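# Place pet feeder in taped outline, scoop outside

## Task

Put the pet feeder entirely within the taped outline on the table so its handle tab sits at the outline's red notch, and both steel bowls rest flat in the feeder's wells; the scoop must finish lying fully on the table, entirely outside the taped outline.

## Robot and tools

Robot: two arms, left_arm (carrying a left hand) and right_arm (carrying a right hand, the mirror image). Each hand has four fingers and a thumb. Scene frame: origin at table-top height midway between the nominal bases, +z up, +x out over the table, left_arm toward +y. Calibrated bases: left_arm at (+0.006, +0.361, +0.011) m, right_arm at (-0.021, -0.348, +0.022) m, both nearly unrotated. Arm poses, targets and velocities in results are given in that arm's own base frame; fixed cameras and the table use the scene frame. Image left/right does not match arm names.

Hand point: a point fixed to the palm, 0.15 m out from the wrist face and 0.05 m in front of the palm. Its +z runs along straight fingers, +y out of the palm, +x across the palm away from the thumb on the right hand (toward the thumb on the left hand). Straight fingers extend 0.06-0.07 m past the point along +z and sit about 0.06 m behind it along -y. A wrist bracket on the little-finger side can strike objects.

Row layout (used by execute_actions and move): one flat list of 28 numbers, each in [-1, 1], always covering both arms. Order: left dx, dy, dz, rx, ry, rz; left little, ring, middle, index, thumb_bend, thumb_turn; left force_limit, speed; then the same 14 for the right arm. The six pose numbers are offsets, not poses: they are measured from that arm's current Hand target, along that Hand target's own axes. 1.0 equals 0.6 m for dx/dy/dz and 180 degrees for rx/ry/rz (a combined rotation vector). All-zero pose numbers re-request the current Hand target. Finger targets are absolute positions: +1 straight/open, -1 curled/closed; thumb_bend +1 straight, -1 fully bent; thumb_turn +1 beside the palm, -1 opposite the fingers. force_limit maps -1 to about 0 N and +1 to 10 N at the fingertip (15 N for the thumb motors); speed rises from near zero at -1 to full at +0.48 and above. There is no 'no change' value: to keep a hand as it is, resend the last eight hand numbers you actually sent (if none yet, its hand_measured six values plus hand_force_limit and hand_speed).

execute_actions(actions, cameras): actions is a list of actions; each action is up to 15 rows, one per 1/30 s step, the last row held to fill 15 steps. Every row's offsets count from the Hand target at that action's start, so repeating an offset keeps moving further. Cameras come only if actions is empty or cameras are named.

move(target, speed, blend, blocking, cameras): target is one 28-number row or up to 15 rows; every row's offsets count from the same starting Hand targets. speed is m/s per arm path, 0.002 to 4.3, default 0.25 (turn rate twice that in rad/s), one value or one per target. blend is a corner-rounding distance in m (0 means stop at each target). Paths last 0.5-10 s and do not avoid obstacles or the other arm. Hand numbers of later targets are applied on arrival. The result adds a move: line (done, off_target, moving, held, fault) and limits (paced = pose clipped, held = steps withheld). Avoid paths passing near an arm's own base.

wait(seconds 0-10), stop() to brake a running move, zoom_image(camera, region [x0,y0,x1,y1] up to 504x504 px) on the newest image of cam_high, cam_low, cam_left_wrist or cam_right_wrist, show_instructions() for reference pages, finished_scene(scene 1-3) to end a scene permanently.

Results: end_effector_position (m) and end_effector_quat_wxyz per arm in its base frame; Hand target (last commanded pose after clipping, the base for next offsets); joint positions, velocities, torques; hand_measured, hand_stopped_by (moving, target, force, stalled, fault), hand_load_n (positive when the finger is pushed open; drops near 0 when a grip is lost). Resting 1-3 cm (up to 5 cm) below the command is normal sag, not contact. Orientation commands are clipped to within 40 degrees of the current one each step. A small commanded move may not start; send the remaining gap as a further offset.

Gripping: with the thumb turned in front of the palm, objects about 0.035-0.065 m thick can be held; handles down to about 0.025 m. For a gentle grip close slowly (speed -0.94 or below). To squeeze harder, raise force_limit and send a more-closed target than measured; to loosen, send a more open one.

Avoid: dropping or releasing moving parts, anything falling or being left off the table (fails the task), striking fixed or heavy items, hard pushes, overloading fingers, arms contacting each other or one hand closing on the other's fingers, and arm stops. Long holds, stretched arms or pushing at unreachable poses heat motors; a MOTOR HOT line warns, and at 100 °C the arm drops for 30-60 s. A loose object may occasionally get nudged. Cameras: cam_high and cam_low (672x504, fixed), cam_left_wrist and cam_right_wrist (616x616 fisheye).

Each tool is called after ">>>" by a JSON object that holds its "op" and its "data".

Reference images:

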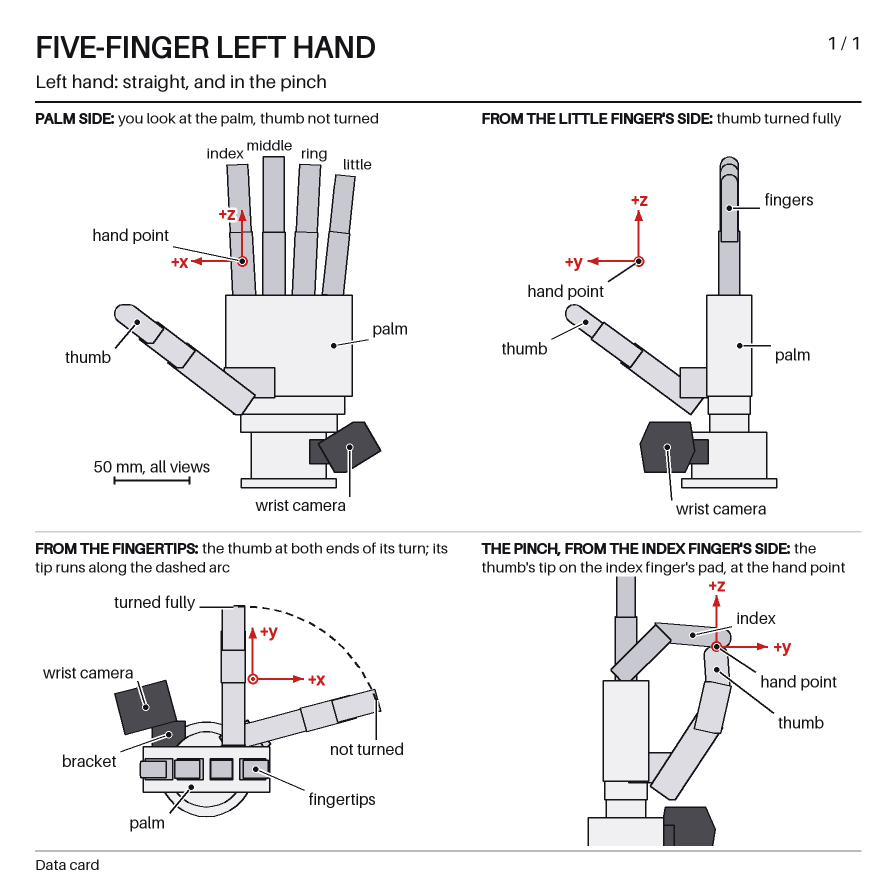

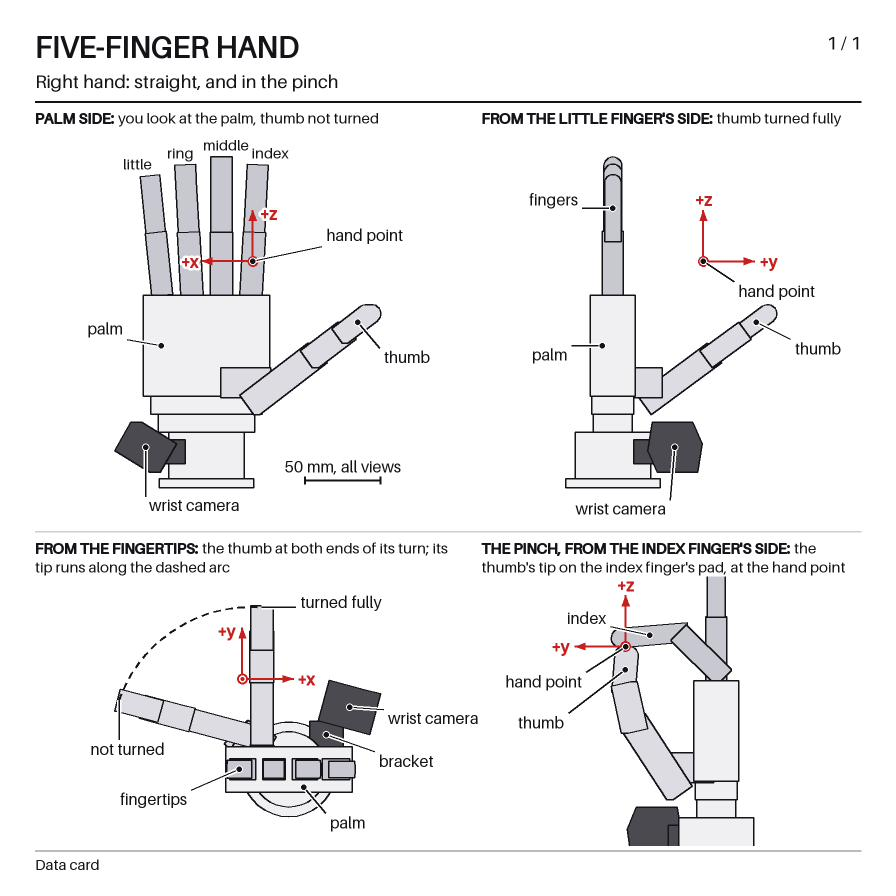

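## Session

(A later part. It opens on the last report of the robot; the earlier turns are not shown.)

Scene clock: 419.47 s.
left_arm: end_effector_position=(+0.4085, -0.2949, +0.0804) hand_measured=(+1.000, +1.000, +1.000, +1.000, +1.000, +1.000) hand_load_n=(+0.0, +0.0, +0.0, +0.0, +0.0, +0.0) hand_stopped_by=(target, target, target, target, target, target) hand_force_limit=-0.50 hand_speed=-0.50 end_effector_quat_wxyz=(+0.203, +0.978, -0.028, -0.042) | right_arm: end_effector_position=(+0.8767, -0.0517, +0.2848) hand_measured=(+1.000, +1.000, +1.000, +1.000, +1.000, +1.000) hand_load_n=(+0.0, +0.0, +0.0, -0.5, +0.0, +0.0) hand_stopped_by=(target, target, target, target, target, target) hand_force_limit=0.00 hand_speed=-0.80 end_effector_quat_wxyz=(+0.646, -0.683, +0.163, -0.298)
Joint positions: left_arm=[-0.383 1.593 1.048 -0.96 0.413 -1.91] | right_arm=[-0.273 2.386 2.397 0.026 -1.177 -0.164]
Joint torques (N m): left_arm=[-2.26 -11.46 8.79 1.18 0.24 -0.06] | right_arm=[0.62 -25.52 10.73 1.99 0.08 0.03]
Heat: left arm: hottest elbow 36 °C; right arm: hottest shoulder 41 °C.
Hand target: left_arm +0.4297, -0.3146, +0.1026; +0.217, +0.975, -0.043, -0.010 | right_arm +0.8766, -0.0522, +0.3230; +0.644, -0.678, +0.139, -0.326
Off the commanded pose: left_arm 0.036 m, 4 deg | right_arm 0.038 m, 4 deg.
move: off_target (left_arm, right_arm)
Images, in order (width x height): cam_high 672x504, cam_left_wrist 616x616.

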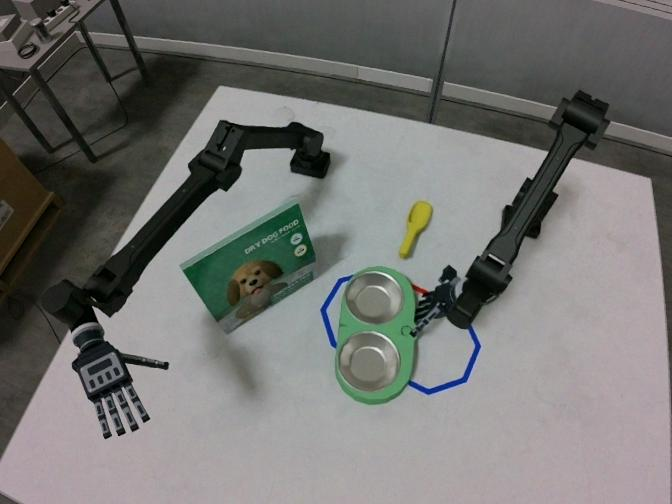

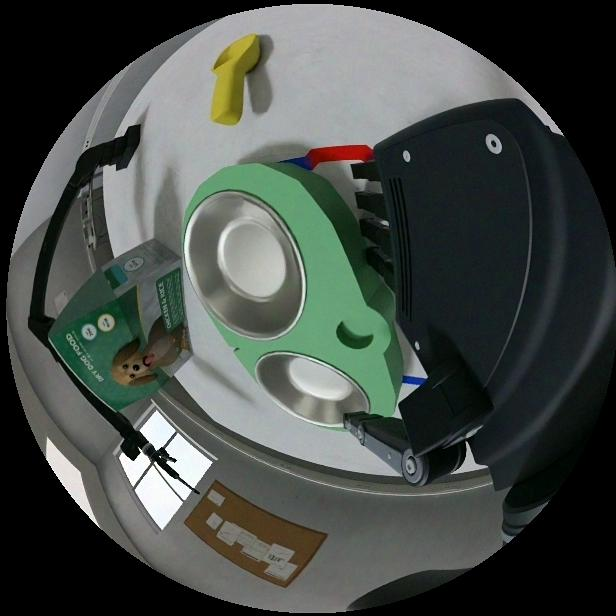

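>>> {"op": "move", "data": {"target": [[-0.003,0.04,-0.165,0,0,0,1,1,1,1,1,1,-0.5,-0.5,0,0,0,0,0,0,1,1,1,1,1,1,0,-0.8],[0.133,0.093,-0.135,-0.028,-0.121,0.7294,1,1,-1,-1,1,1,-0.5,-0.2,0,0,0,0,0,0,1,1,1,1,1,1,0,-0.8]], "cameras": ["cam_high","cam_left_wrist","cam_low"], "blend": [0.02,0], "speed": [0.2,0.5]}}

Scene clock: 484.60 s.
left_arm: end_effector_position=(+0.5010, -0.3278, +0.1806) hand_measured=(+1.000, +1.000, -1.000, -1.000, +1.000, +1.000) hand_load_n=(+0.0, +0.0, +0.0, +0.0, +0.0, +0.0) hand_stopped_by=(target, target, target, target, target, target) hand_force_limit=-0.50 hand_speed=-0.20 end_effector_quat_wxyz=(-0.105, -0.359, +0.925, -0.068) | right_arm: end_effector_position=(+0.8767, -0.0517, +0.2848) hand_measured=(+1.000, +1.000, +1.000, +1.000, +1.000, +1.000) hand_load_n=(+0.0, +0.0, +0.0, +0.0, +0.0, +0.0) hand_stopped_by=(target, target, target, target, target, target) hand_force_limit=0.00 hand_speed=-0.80 end_effector_quat_wxyz=(+0.646, -0.683, +0.163, -0.298)
Joint positions: left_arm=[-0.486 2.172 2.261 -1.696 0.247 0.35] | right_arm=[-0.273 2.386 2.397 0.026 -1.177 -0.164]
Joint torques (N m): left_arm=[-1.85 -20.78 9.78 -0.32 0.09 0.11] | right_arm=[0.73 -25.47 10.71 1.99 0.07 0.03]
Heat: left arm: hottest elbow 41 °C; right arm: hottest shoulder 42 °C.
Hand target: left_arm +0.5078, -0.3377, +0.1995; -0.122, -0.340, +0.931, -0.044 | right_arm +0.8766, -0.0522, +0.3230; +0.644, -0.678, +0.139, -0.326
Off the commanded pose: left_arm 0.022 m, 4 deg | right_arm 0.038 m, 4 deg.
joint sent to its limit (left arm) — joint 4 (wrist pitch), lower limit. The joint targets are off in position and orientation.
move: off_target (left_arm, right_arm); target 2's new numbers were sent with left_arm's hand 0.022 m and 4 deg from that target
Images, in order (width x height): cam_high 672x504, cam_low 672x504, cam_left_wrist 616x616.

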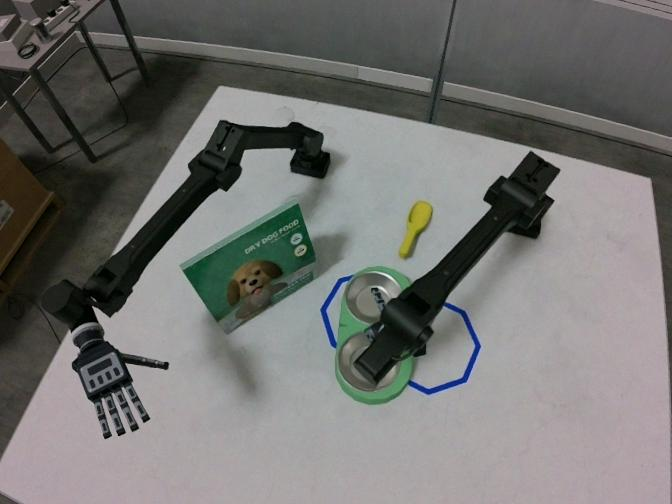

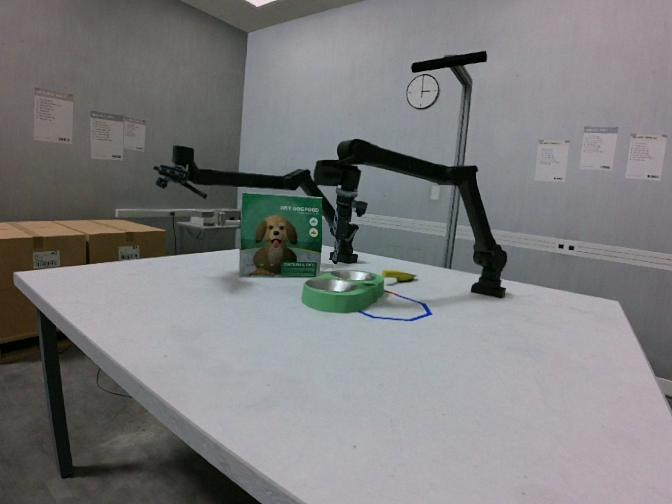

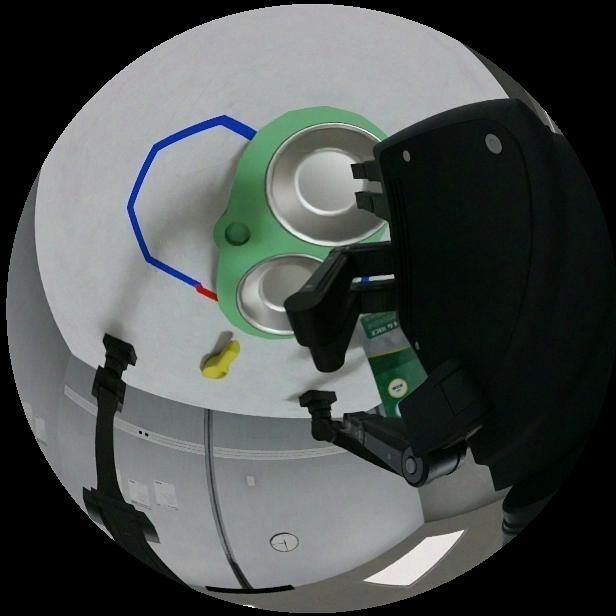

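>>> {"op": "move", "data": {"target": [-0.035,0,0.13,0,0,0,1,1,-1,-1,1,1,-0.5,-0.2,0,0,0,0,0,0,1,1,1,1,1,1,0,-0.8], "cameras": ["cam_high","cam_left_wrist","cam_low"], "speed": 0.08}}

Scene clock: 493.03 s.
left_arm: end_effector_position=(+0.5051, -0.3267, +0.1110) hand_measured=(+1.000, +1.000, -1.000, -1.000, +1.000, +1.000) hand_load_n=(+0.0, +0.0, +0.0, +0.0, +0.0, +0.0) hand_stopped_by=(target, target, target, target, target, target) hand_force_limit=-0.50 hand_speed=-0.20 end_effector_quat_wxyz=(-0.135, -0.352, +0.926, -0.029) | right_arm: end_effector_position=(+0.8767, -0.0517, +0.2848) hand_measured=(+1.000, +1.000, +1.000, +1.000, +1.000, +1.000) hand_load_n=(+0.0, +0.0, +0.0, +0.0, +0.0, -0.5) hand_stopped_by=(target, target, target, target, target, target) hand_force_limit=0.00 hand_speed=-0.80 end_effector_quat_wxyz=(+0.646, -0.683, +0.163, -0.298)
Joint positions: left_arm=[-0.486 2.28 2.245 -1.673 0.241 0.376] | right_arm=[-0.273 2.386 2.397 0.026 -1.177 -0.164]
Joint torques (N m): left_arm=[-2.14 -22.42 6.9 0.36 0.05 0.13] | right_arm=[0.67 -25.47 10.71 1.99 0.07 0.03]
Heat: left arm: hottest elbow 42 °C; right arm: hottest shoulder 42 °C.
Hand target: left_arm +0.5079, -0.3376, +0.1188; -0.122, -0.340, +0.931, -0.044 | right_arm +0.8766, -0.0522, +0.3230; +0.644, -0.678, +0.139, -0.326
Off the commanded pose: left_arm 0.014 m, 3 deg | right_arm 0.038 m, 4 deg.
move: off_target (left_arm, right_arm)
Images, in order (width x height): cam_high 672x504, cam_low 672x504, cam_left_wrist 616x616.

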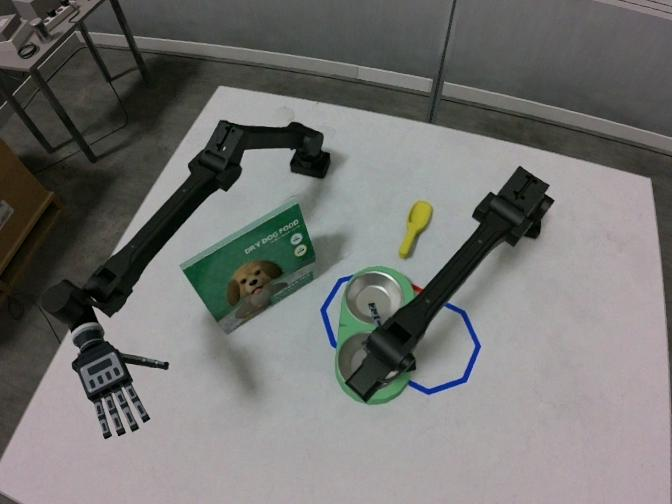

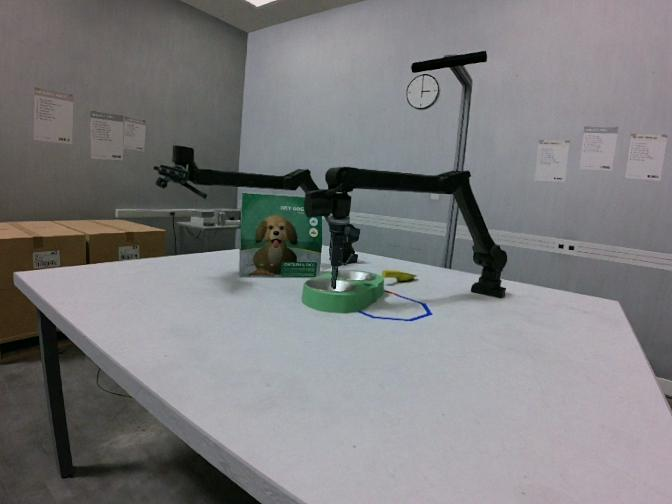

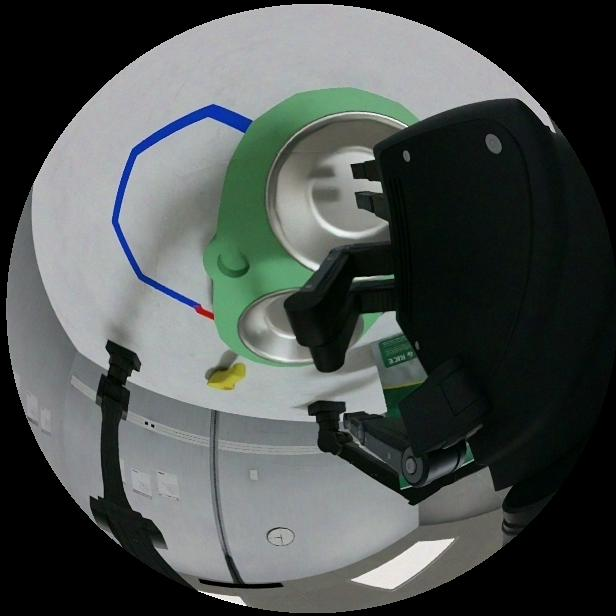

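>>> {"op": "move", "data": {"target": [[-0.02,0.022,0.029,0,0,0,1,1,-1,-1,1,1,-0.5,-0.2,0,0,0,0,0,0,1,1,1,1,1,1,0,-0.8],[-0.056,0.188,0.023,0,0,0,1,1,-1,-1,1,1,-0.5,-0.2,0,0,0,0,0,0,1,1,1,1,1,1,0,-0.8]], "cameras": ["cam_high","cam_left_wrist","cam_low"], "speed": 0.07, "blend": [0.005,0]}}

Scene clock: 500.70 s.
left_arm: end_effector_position=(+0.4473, -0.2439, +0.0831) hand_measured=(+1.000, +1.000, -1.000, -1.000, +1.000, +1.000) hand_load_n=(+0.0, +0.5, +0.0, +0.0, +0.0, +0.0) hand_stopped_by=(target, target, target, target, target, target) hand_force_limit=-0.50 hand_speed=-0.20 end_effector_quat_wxyz=(-0.140, -0.335, +0.931, -0.035) | right_arm: end_effector_position=(+0.8767, -0.0517, +0.2848) hand_measured=(+1.000, +1.000, +1.000, +1.000, +1.000, +1.000) hand_load_n=(+0.0, +0.0, +0.0, +0.0, +0.0, +0.0) hand_stopped_by=(target, target, target, target, target, target) hand_force_limit=0.00 hand_speed=-0.80 end_effector_quat_wxyz=(+0.646, -0.683, +0.163, -0.298)
Joint positions: left_arm=[-0.409 2.028 1.74 -1.443 0.243 0.491] | right_arm=[-0.273 2.386 2.397 0.026 -1.177 -0.164]
Joint torques (N m): left_arm=[-0.44 -20.25 5.79 0.29 -0.09 0.16] | right_arm=[0.62 -25.41 10.73 2 0.07 0.03]
Heat: left arm: hottest elbow 42 °C; right arm: hottest shoulder 42 °C.
Hand target: left_arm +0.4574, -0.2327, +0.0968; -0.122, -0.340, +0.931, -0.044 | right_arm +0.8766, -0.0522, +0.3230; +0.644, -0.678, +0.139, -0.326
Off the commanded pose: left_arm 0.020 m, 2 deg | right_arm 0.038 m, 4 deg.
move: off_target (left_arm, right_arm)
Images, in order (width x height): cam_high 672x504, cam_low 672x504, cam_left_wrist 616x616.

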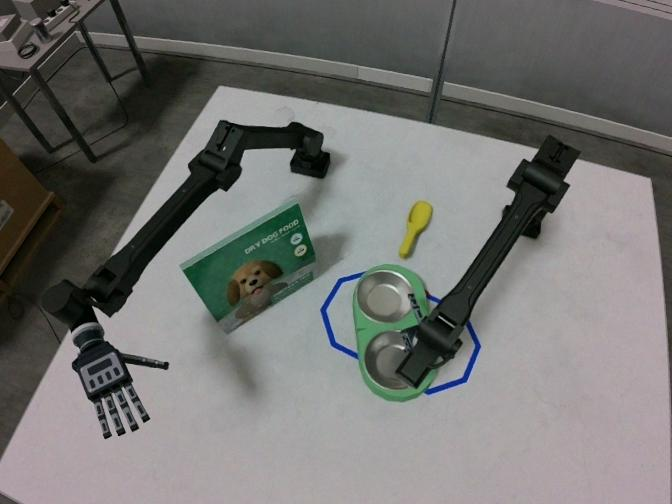

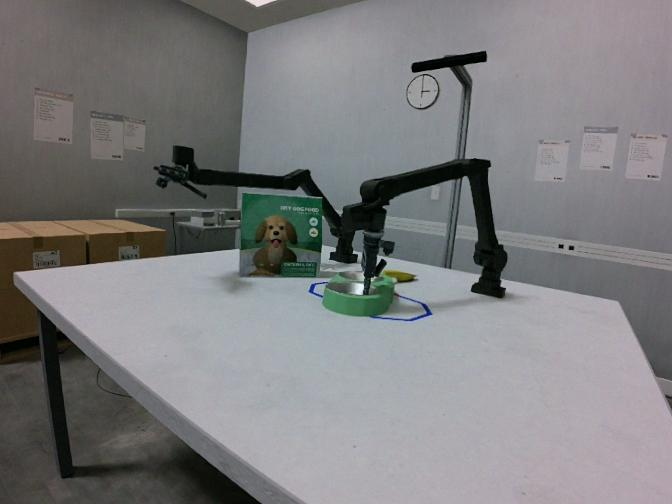

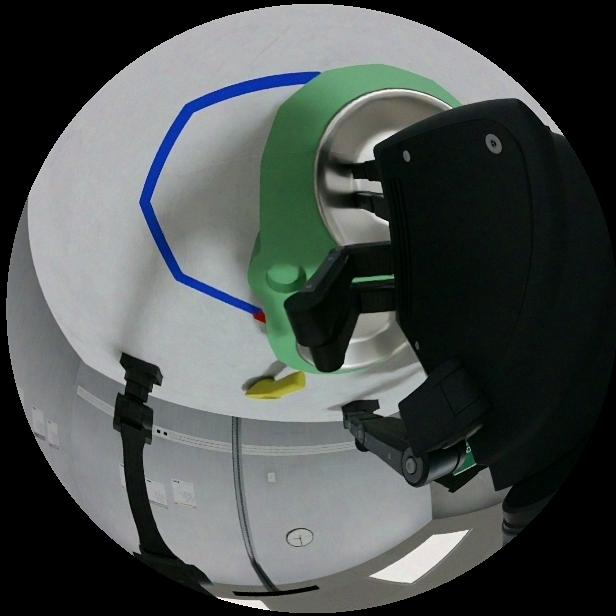

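>>> {"op": "move", "data": {"target": [[-0.008,0.168,-0.009,0,0,0,1,1,-1,-1,1,1,-0.5,-0.2,0,0,0,0,0,0,1,1,1,1,1,1,0,-0.8],[0.024,0.287,0.0,0,0,0,1,1,-1,-1,1,1,-0.5,-0.2,0,0,0,0,0,0,1,1,1,1,1,1,0,-0.8]], "cameras": ["cam_high","cam_left_wrist"], "speed": 0.07, "blend": [0.01,0]}}

Scene clock: 512.63 s.
left_arm: end_effector_position=(+0.3299, -0.1151, +0.0912) hand_measured=(+1.000, +1.000, -1.000, -1.000, +1.000, +1.000) hand_load_n=(+0.0, +0.0, +0.0, +0.0, +0.0, +0.0) hand_stopped_by=(target, target, target, target, target, target) hand_force_limit=-0.50 hand_speed=-0.20 end_effector_quat_wxyz=(-0.136, -0.336, +0.931, -0.033) | right_arm: end_effector_position=(+0.8767, -0.0517, +0.2848) hand_measured=(+1.000, +1.000, +1.000, +1.000, +1.000, +1.000) hand_load_n=(+0.0, +0.0, +0.0, +0.0, +0.0, +0.0) hand_stopped_by=(target, target, target, target, target, target) hand_force_limit=0.00 hand_speed=-0.80 end_effector_quat_wxyz=(+0.646, -0.683, +0.163, -0.298)
Joint positions: left_arm=[-0.252 1.648 1.208 -1.322 0.208 0.646] | right_arm=[-0.273 2.386 2.397 0.026 -1.177 -0.164]
Joint torques (N m): left_arm=[-0.03 -14.56 5.39 0.28 0 0.18] | right_arm=[0.67 -25.35 10.73 2 0.07 0.03]
Heat: left arm: hottest elbow 40 °C; right arm: hottest shoulder 42 °C.
Hand target: left_arm +0.3359, -0.1099, +0.1006; -0.122, -0.340, +0.931, -0.044 | right_arm +0.8766, -0.0522, +0.3230; +0.644, -0.678, +0.139, -0.326
Off the commanded pose: left_arm 0.012 m, 2 deg | right_arm 0.038 m, 4 deg.
move: off_target (left_arm, right_arm)
Images, in order (width x height): cam_high 672x504, cam_left_wrist 616x616.

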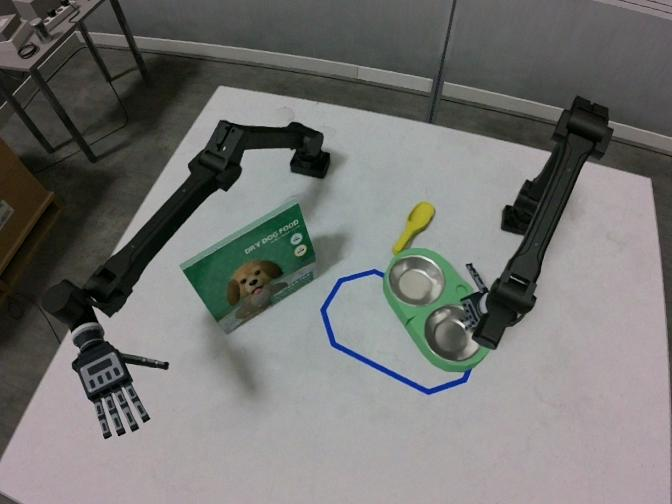

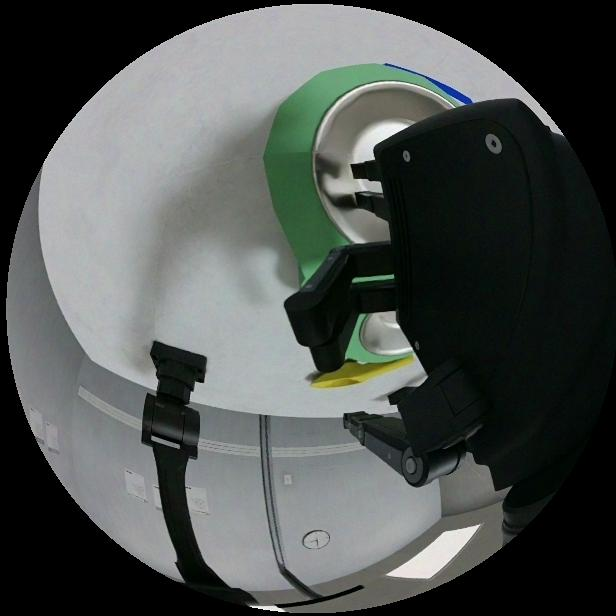

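>>> {"op": "move", "data": {"target": [[0.035,0,-0.129,0,0,0,1,1,-1,-1,1,1,-0.5,-0.2,0,0,0,0,0,0,1,1,1,1,1,1,0,-0.8],[0.307,-0.100,-0.056,0,0,0,1,1,-1,-1,1,1,-0.5,-0.2,0,0,0,0,0,0,1,1,1,1,1,1,0,-0.8],[0.278,-0.100,0.05,0,0,0,1,1,-1,-1,1,1,-0.5,-0.2,0,0,0,0,0,0,1,1,1,1,1,1,0,-0.8]], "cameras": ["cam_high","cam_left_wrist"], "speed": [0.15,0.2,0.08], "blend": [0.01,0.01,0]}}

Scene clock: 527.03 s.
left_arm: end_effector_position=(+0.2392, -0.2552, +0.1109) hand_measured=(+1.000, +1.000, -1.000, -1.000, +1.000, +1.000) hand_load_n=(+0.0, +0.0, +0.0, +0.0, +0.0, +0.0) hand_stopped_by=(target, target, target, target, target, target) hand_force_limit=-0.50 hand_speed=-0.20 end_effector_quat_wxyz=(-0.132, -0.338, +0.932, -0.029) | right_arm: end_effector_position=(+0.8767, -0.0517, +0.2848) hand_measured=(+1.000, +1.000, +1.000, +1.000, +1.000, +1.000) hand_load_n=(+0.0, +0.0, +0.0, +0.0, +0.0, +0.0) hand_stopped_by=(target, target, target, target, target, target) hand_force_limit=0.00 hand_speed=-0.80 end_effector_quat_wxyz=(+0.646, -0.683, +0.163, -0.298)
Joint positions: left_arm=[-0.636 1.554 1.154 -1.27 0.252 0.252] | right_arm=[-0.273 2.386 2.397 0.026 -1.177 -0.164]
Joint torques (N m): left_arm=[-1.67 -11.46 6.19 0.61 0.11 -0.14] | right_arm=[0.67 -25.47 10.74 2 0.07 0.03]
Heat: left arm: hottest elbow 39 °C; right arm: hottest shoulder 42 °C.
Hand target: left_arm +0.2453, -0.2645, +0.1147; -0.122, -0.340, +0.931, -0.044 | right_arm +0.8766, -0.0522, +0.3230; +0.644, -0.678, +0.139, -0.326
Off the commanded pose: left_arm 0.012 m, 2 deg | right_arm 0.038 m, 4 deg.
move: off_target (left_arm, right_arm)
Images, in order (width x height): cam_high 672x504, cam_left_wrist 616x616.

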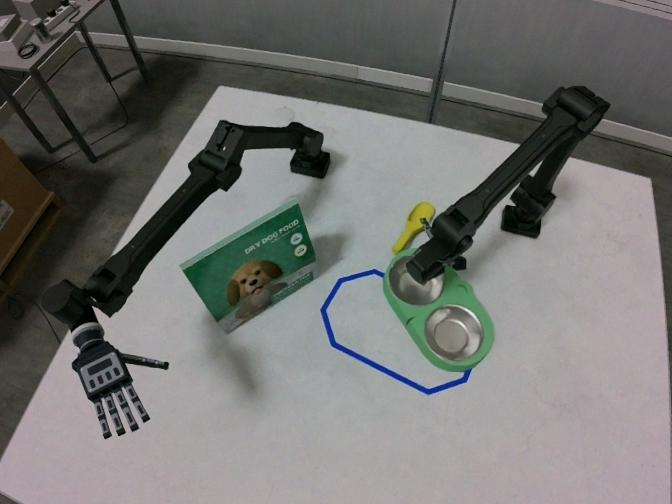

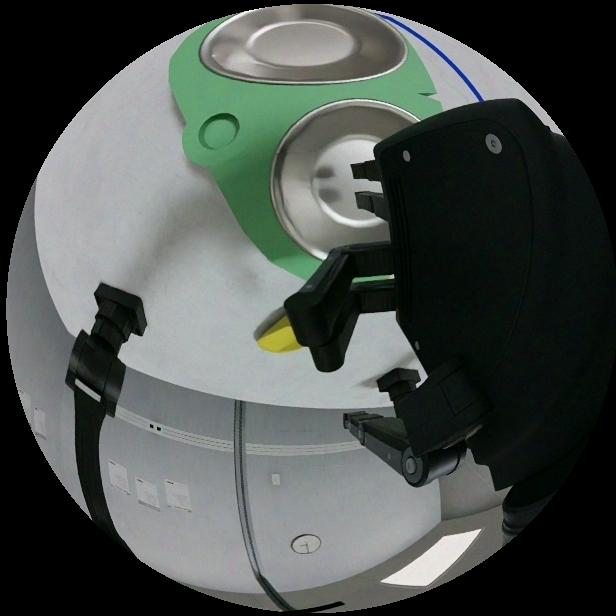

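>>> {"op": "move", "data": {"target": [[-0.02,-0.041,0.039,0,0,0,1,1,-1,-1,1,1,-0.5,-0.2,0,0,0,0,0,0,1,1,1,1,1,1,0,-0.8],[-0.052,-0.363,0.028,0,0,0,1,1,-1,-1,1,1,-0.5,-0.2,0,0,0,0,0,0,1,1,1,1,1,1,0,-0.8]], "cameras": ["cam_high","cam_left_wrist"], "speed": 0.07, "blend": [0.005,0]}}

Scene clock: 538.30 s.
left_arm: end_effector_position=(+0.4003, -0.3941, +0.0826) hand_measured=(+1.000, +1.000, -1.000, -1.000, +1.000, +1.000) hand_load_n=(-2.5, +0.0, +0.0, +0.0, +0.0, +0.0) hand_stopped_by=(target, target, target, target, target, target) hand_force_limit=-0.50 hand_speed=-0.20 end_effector_quat_wxyz=(-0.131, -0.351, +0.927, -0.028) | right_arm: end_effector_position=(+0.8767, -0.0517, +0.2848) hand_measured=(+1.000, +1.000, +1.000, +1.000, +1.000, +1.000) hand_load_n=(+0.0, +0.0, +0.0, +0.0, +0.0, +0.0) hand_stopped_by=(target, target, target, target, target, target) hand_force_limit=0.00 hand_speed=-0.80 end_effector_quat_wxyz=(+0.646, -0.683, +0.163, -0.298)
Joint positions: left_arm=[-0.659 2.11 1.878 -1.431 0.252 0.2] | right_arm=[-0.273 2.386 2.397 0.026 -1.177 -0.164]
Joint torques (N m): left_arm=[-2.96 -18.67 9.17 -0.14 0.22 -0.08] | right_arm=[0.62 -25.47 10.71 2 0.07 0.03]
Heat: left arm: hottest elbow 38 °C; right arm: hottest shoulder 42 °C.
Hand target: left_arm +0.4053, -0.4146, +0.0903; -0.122, -0.340, +0.931, -0.044 | right_arm +0.8766, -0.0522, +0.3230; +0.644, -0.678, +0.139, -0.326
Off the commanded pose: left_arm 0.022 m, 3 deg | right_arm 0.038 m, 4 deg.
move: off_target (left_arm, right_arm)
Images, in order (width x height): cam_high 672x504, cam_left_wrist 616x616.

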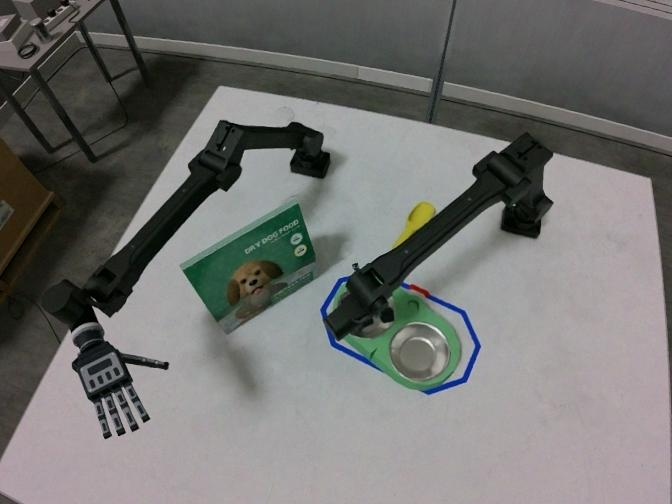

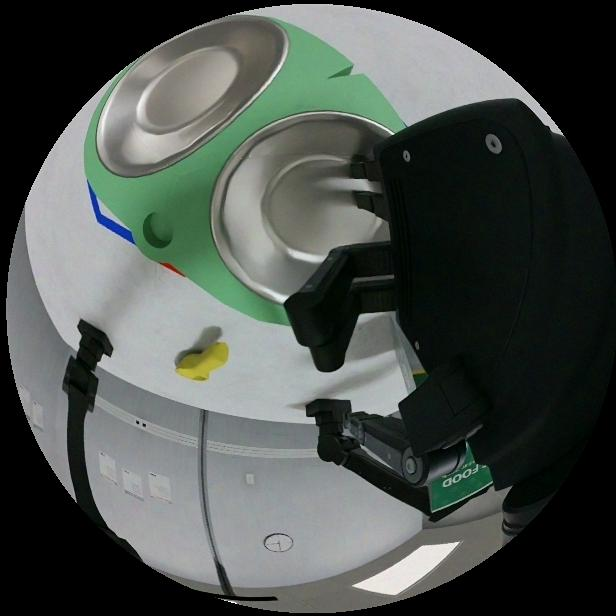

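>>> {"op": "move", "data": {"target": [[0.035,0.03,-0.15,0,0,0,1,1,-1,-1,1,1,-0.5,-0.2,0,0,0,0,0,0,1,1,1,1,1,1,0,-0.8],[0.15,0.3,-0.15,0,0,0,1,1,-1,-1,1,1,-0.5,-0.2,0,0,0,0,0,0,1,1,1,1,1,1,0,-0.8]], "cameras": ["cam_high","cam_left_wrist"], "speed": [0.1,0.25], "blend": [0.01,0]}}

>>> {"op": "zoom_image", "data": {"camera": "cam_high", "region": [300, 230, 520, 410]}}

Scene clock: 544.33 s.
left_arm: end_effector_position=(+0.2382, -0.3087, +0.1907) hand_measured=(+1.000, +1.000, -1.000, -1.000, +1.000, +1.000) hand_load_n=(+0.0, +0.0, +0.0, +0.0, +0.0, +0.0) hand_stopped_by=(target, target, target, target, target, target) hand_force_limit=-0.50 hand_speed=-0.20 end_effector_quat_wxyz=(-0.131, -0.339, +0.932, -0.022) | right_arm: end_effector_position=(+0.8767, -0.0517, +0.2848) hand_measured=(+1.000, +1.000, +1.000, +1.000, +1.000, +1.000) hand_load_n=(+0.0, +0.0, +0.0, +0.0, +0.0, +0.0) hand_stopped_by=(target, target, target, target, target, target) hand_force_limit=0.00 hand_speed=-0.80 end_effector_quat_wxyz=(+0.646, -0.683, +0.163, -0.298)
Joint positions: left_arm=[-0.734 1.582 1.404 -1.48 0.252 0.151] | right_arm=[-0.273 2.386 2.397 0.026 -1.177 -0.164]
Joint torques (N m): left_arm=[-2.2 -14.21 6.68 0.66 0.26 -0.09] | right_arm=[0.62 -25.47 10.73 2 0.07 0.03]
Heat: left arm: hottest elbow 38 °C; right arm: hottest shoulder 43 °C.
Hand target: left_arm +0.2406, -0.3179, +0.2005; -0.122, -0.340, +0.931, -0.044 | right_arm +0.8766, -0.0522, +0.3230; +0.644, -0.678, +0.139, -0.326
Off the commanded pose: left_arm 0.014 m, 3 deg | right_arm 0.038 m, 4 deg.
move: off_target (left_arm, right_arm)
Images, in order (width x height): cam_high 672x504, cam_left_wrist 616x616.

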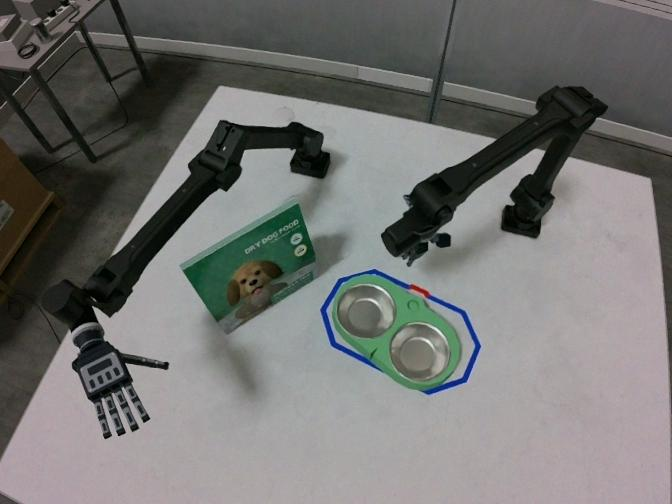

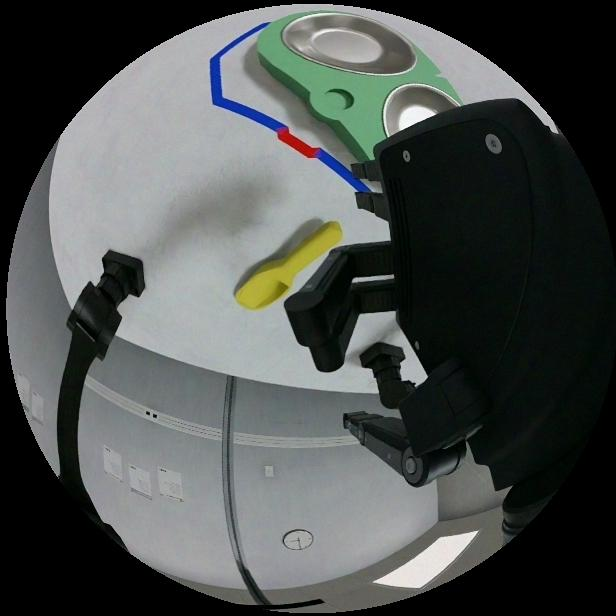

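Scaled by 2.291.

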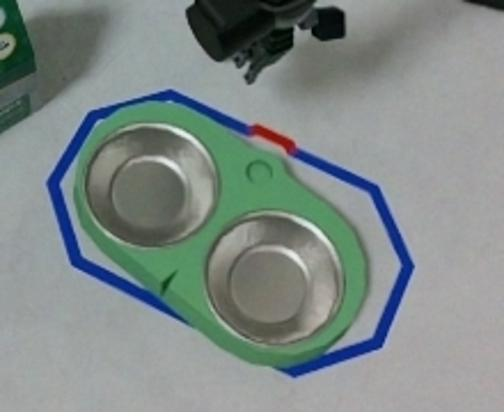

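>>> {"op": "move", "data": {"target": [[-0.345,-0.108,-0.0925,0,0,0,1,1,-1,-1,1,1,-0.5,-0.2,0,0,0,0,0,0,1,1,1,1,1,1,0,-0.8],[-0.388,-0.108,0.0685,0,0,0,1,1,-1,-1,1,1,-0.5,-0.2,0,0,0,0,0,0,1,1,1,1,1,1,0,-0.8]], "cameras": ["cam_high","cam_left_wrist"], "speed": [0.25,0.1], "blend": [0.01,0]}}

Scene clock: 562.37 s.
left_arm: end_effector_position=(+0.4394, -0.2284, +0.0935) hand_measured=(+1.000, +1.000, -1.000, -1.000, +1.000, +1.000) hand_load_n=(+0.5, +0.0, +0.0, +0.0, +0.0, +0.0) hand_stopped_by=(target, target, target, target, target, target) hand_force_limit=-0.50 hand_speed=-0.20 end_effector_quat_wxyz=(-0.132, -0.343, +0.930, -0.033) | right_arm: end_effector_position=(+0.8767, -0.0517, +0.2848) hand_measured=(+1.000, +1.000, +1.000, +1.000, +1.000, +1.000) hand_load_n=(+0.0, -0.5, +0.0, +0.0, +0.0, +0.0) hand_stopped_by=(target, target, target, target, target, target) hand_force_limit=0.00 hand_speed=-0.80 end_effector_quat_wxyz=(+0.646, -0.683, +0.163, -0.298)
Joint positions: left_arm=[-0.392 1.976 1.689 -1.435 0.227 0.49] | right_arm=[-0.273 2.386 2.397 0.026 -1.177 -0.164]
Joint torques (N m): left_arm=[-0.73 -18.67 6.67 0.42 0.1 0.14] | right_arm=[0.67 -25.41 10.73 2 0.07 0.02]
Heat: left arm: hottest elbow 39 °C; right arm: hottest shoulder 43 °C.
Hand target: left_arm +0.4463, -0.2295, +0.1007; -0.122, -0.340, +0.931, -0.044 | right_arm +0.8766, -0.0522, +0.3230; +0.644, -0.678, +0.139, -0.326
Off the commanded pose: left_arm 0.010 m, 2 deg | right_arm 0.038 m, 4 deg.
move: off_target (right_arm)
Images, in order (width x height): cam_high 672x504, cam_left_wrist 616x616.

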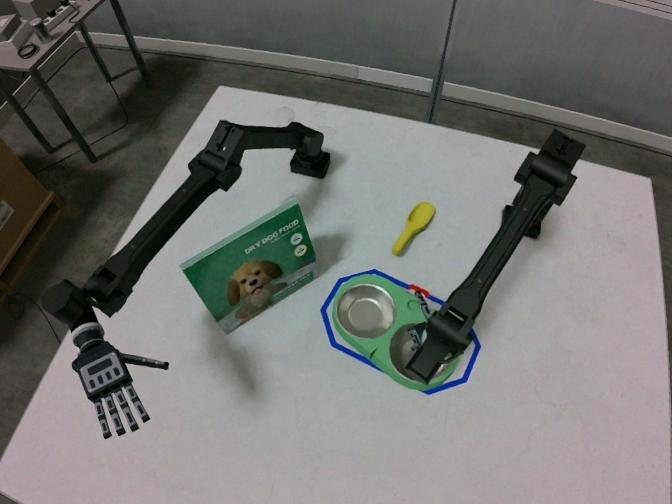

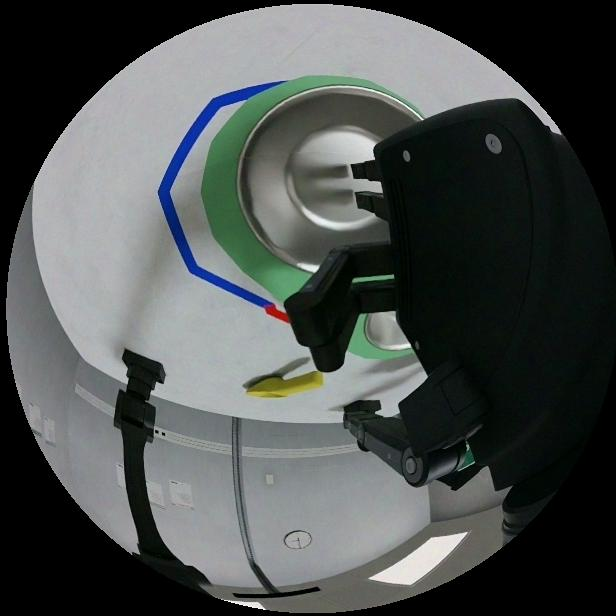

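>>> {"op": "move", "data": {"target": [[0.03,0.174,0.015,0,0,0,1,1,-1,-1,1,1,-0.5,-0.2,0,0,0,0,0,0,1,1,1,1,1,1,0,-0.8]], "cameras": ["cam_high","cam_left_wrist"], "speed": 0.06}}

>>> {"op": "zoom_image", "data": {"camera": "cam_high", "region": [300, 230, 520, 410]}}

Scene clock: 568.23 s.
left_arm: end_effector_position=(+0.3577, -0.1671, +0.0861) hand_measured=(+1.000, +1.000, -1.000, -1.000, +1.000, +1.000) hand_load_n=(+0.0, +0.0, +0.0, +0.0, +0.0, +0.0) hand_stopped_by=(target, target, target, target, target, target) hand_force_limit=-0.50 hand_speed=-0.20 end_effector_quat_wxyz=(-0.135, -0.337, +0.931, -0.032) | right_arm: end_effector_position=(+0.8767, -0.0517, +0.2848) hand_measured=(+1.000, +1.000, +1.000, +1.000, +1.000, +1.000) hand_load_n=(+0.0, +0.0, +0.0, +0.0, +0.0, +0.0) hand_stopped_by=(target, target, target, target, target, target) hand_force_limit=0.00 hand_speed=-0.80 end_effector_quat_wxyz=(+0.646, -0.683, +0.163, -0.298)
Joint positions: left_arm=[-0.341 1.749 1.329 -1.322 0.221 0.554] | right_arm=[-0.273 2.386 2.397 0.026 -1.177 -0.164]
Joint torques (N m): left_arm=[-0.21 -16.38 5.65 0.17 -0.02 0.16] | right_arm=[0.67 -25.52 10.71 2 0.07 0.03]
Heat: left arm: hottest elbow 39 °C; right arm: hottest shoulder 43 °C.
Hand target: left_arm +0.3640, -0.1623, +0.0967; -0.122, -0.340, +0.931, -0.044 | right_arm +0.8766, -0.0522, +0.3230; +0.644, -0.678, +0.139, -0.326
Off the commanded pose: left_arm 0.013 m, 2 deg | right_arm 0.038 m, 4 deg.
move: off_target (left_arm, right_arm)
Images, in order (width x height): cam_high 672x504, cam_left_wrist 616x616.

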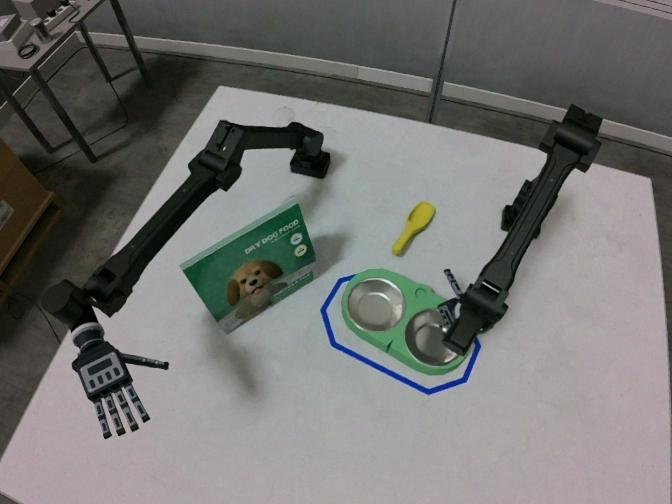

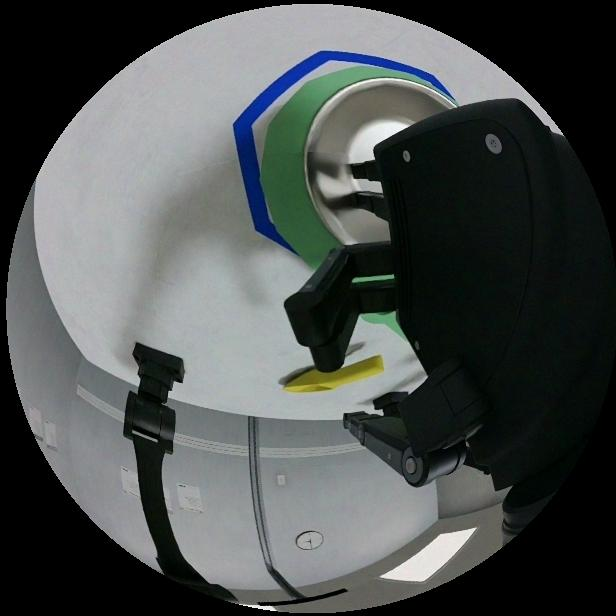

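Scaled by 2.291.

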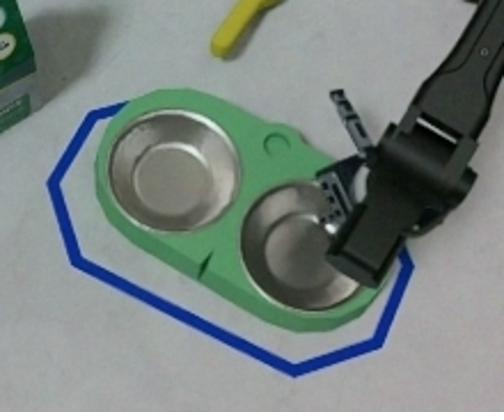

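>>> {"op": "move", "data": {"target": [[0.035,-0.03,-0.15,0,0,0,1,1,-1,-1,1,1,-0.5,-0.2,0,0,0,0,0,0,1,1,1,1,1,1,0,-0.8],[-0.1,0.3,-0.15,0,0,0,1,1,-1,-1,1,1,-0.5,-0.2,0,0,0,0,0,0,1,1,1,1,1,1,0,-0.8]], "cameras": ["cam_high","cam_left_wrist"], "speed": [0.1,0.25], "blend": [0.01,0]}}

>>> {"op": "zoom_image", "data": {"camera": "cam_high", "region": [300, 230, 520, 410]}}

Scene clock: 574.00 s.
left_arm: end_effector_position=(+0.3099, +0.0256, +0.1563) hand_measured=(+1.000, +1.000, -1.000, -1.000, +1.000, +1.000) hand_load_n=(+0.0, +0.0, +0.0, +0.0, +0.0, +0.0) hand_stopped_by=(target, target, target, target, target, target) hand_force_limit=-0.50 hand_speed=-0.20 end_effector_quat_wxyz=(-0.134, -0.339, +0.930, -0.038) | right_arm: end_effector_position=(+0.8767, -0.0517, +0.2848) hand_measured=(+1.000, +1.000, +1.000, +1.000, +1.000, +1.000) hand_load_n=(+0.0, +0.0, +0.0, +0.0, +0.5, +0.0) hand_stopped_by=(target, target, target, target, target, target) hand_force_limit=0.00 hand_speed=-0.80 end_effector_quat_wxyz=(+0.646, -0.683, +0.163, -0.298)
Joint positions: left_arm=[0.073 1.51 1.224 -1.524 0.145 0.962] | right_arm=[-0.273 2.386 2.397 0.026 -1.177 -0.164]
Joint torques (N m): left_arm=[-0.44 -12.92 6.35 -0.32 0.11 0.11] | right_arm=[0.67 -25.47 10.74 1.99 0.07 0.02]
Heat: left arm: hottest elbow 38 °C; right arm: hottest shoulder 43 °C.
Hand target: left_arm +0.3103, +0.0277, +0.1682; -0.122, -0.340, +0.931, -0.044 | right_arm +0.8766, -0.0522, +0.3230; +0.644, -0.678, +0.139, -0.326
Off the commanded pose: left_arm 0.012 m, 2 deg | right_arm 0.038 m, 4 deg.
move: off_target (left_arm, right_arm)
Images, in order (width x height): cam_high 672x504, cam_left_wrist 616x616.

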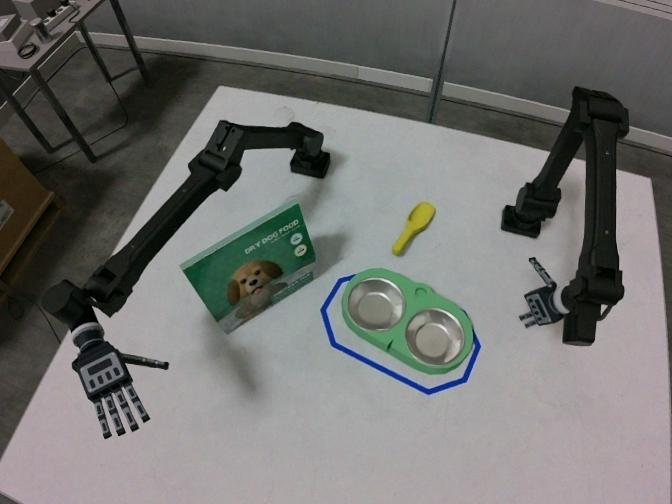

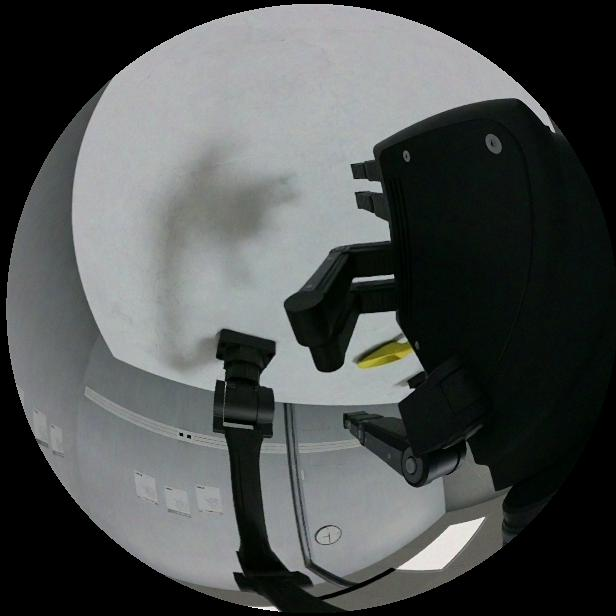

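Scaled by 2.291.

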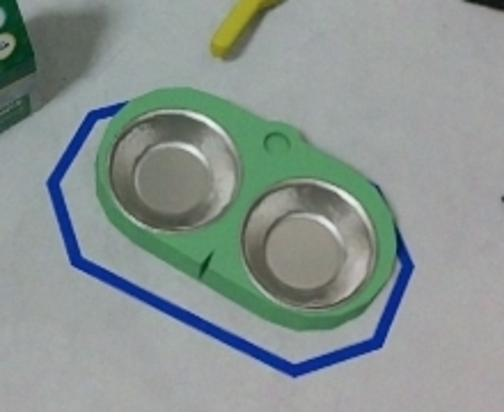

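>>> {"op": "move", "data": {"target": [[0.368,-0.554,0.0435,0,0,0,1,1,-1,-1,1,1,-0.5,-0.2,0,0,0,0,0,0,1,1,1,1,1,1,0,-0.8],[0.324,-0.554,0.208,0,0,0,1,1,-1,-1,1,1,-0.5,-0.2,0,0,0,0,0,0,1,1,1,1,1,1,0,-0.8],[0.262,-0.641,0.195,0,0,0,1,1,-1,-1,1,1,-0.5,-0.2,0,0,0,0,0,0,1,1,1,1,1,1,0,-0.8]], "cameras": ["cam_high","cam_left_wrist"], "speed": [0.25,0.1,0.06], "blend": [0.01,0.005,0]}}

>>> {"op": "zoom_image", "data": {"camera": "cam_high", "region": [300, 230, 520, 410]}}

Scene clock: 597.17 s.
left_arm: end_effector_position=(+0.3951, -0.3815, +0.0842) hand_measured=(+1.000, +1.000, -1.000, -1.000, +1.000, +1.000) hand_load_n=(-1.5, +0.0, +0.0, +0.0, +0.0, +0.0) hand_stopped_by=(target, target, target, target, target, target) hand_force_limit=-0.50 hand_speed=-0.20 end_effector_quat_wxyz=(-0.136, -0.343, +0.929, -0.021) | right_arm: end_effector_position=(+0.8767, -0.0517, +0.2848) hand_measured=(+1.000, +1.000, +1.000, +1.000, +1.000, +1.000) hand_load_n=(+0.0, +0.0, +0.0, +0.0, +0.0, +0.0) hand_stopped_by=(target, target, target, target, target, target) hand_force_limit=0.00 hand_speed=-0.80 end_effector_quat_wxyz=(+0.646, -0.683, +0.163, -0.298)
Joint positions: left_arm=[-0.65 2.091 1.847 -1.44 0.252 0.229] | right_arm=[-0.273 2.386 2.397 0.026 -1.177 -0.164]
Joint torques (N m): left_arm=[-0.5 -18.55 9.37 -0.17 0.05 0.19] | right_arm=[0.62 -25.41 10.71 2 0.07 0.03]
Heat: left arm: hottest elbow 39 °C; right arm: hottest shoulder 43 °C.
Hand target: left_arm +0.4185, -0.3838, +0.0956; -0.122, -0.340, +0.931, -0.044 | right_arm +0.8766, -0.0522, +0.3230; +0.644, -0.678, +0.139, -0.326
Off the commanded pose: left_arm 0.026 m, 3 deg | right_arm 0.038 m, 4 deg.
move: off_target (left_arm, right_arm)
Images, in order (width x height): cam_high 672x504, cam_left_wrist 616x616.

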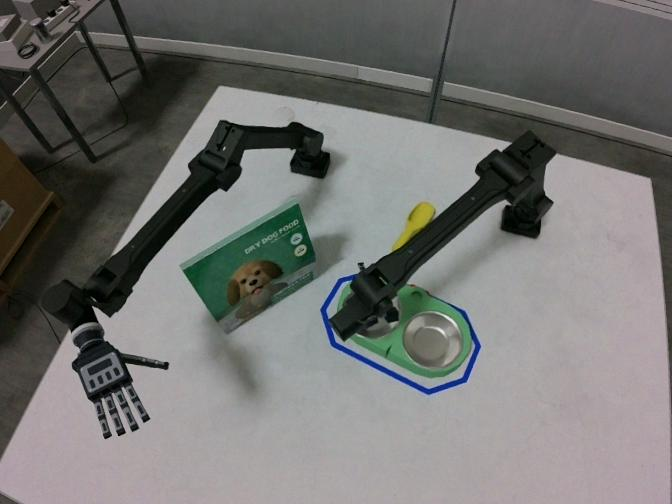

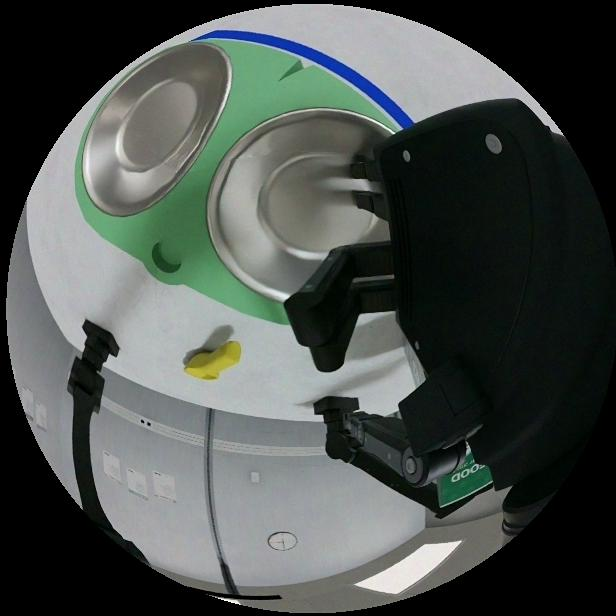

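Scaled by 2.291.

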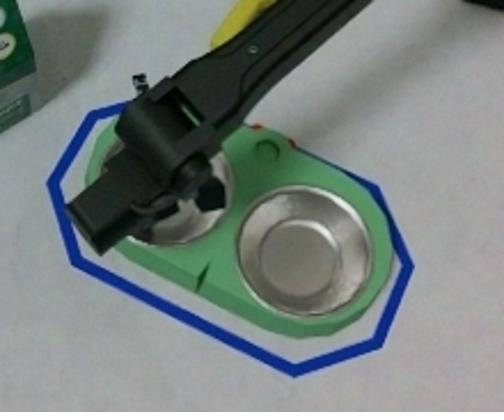

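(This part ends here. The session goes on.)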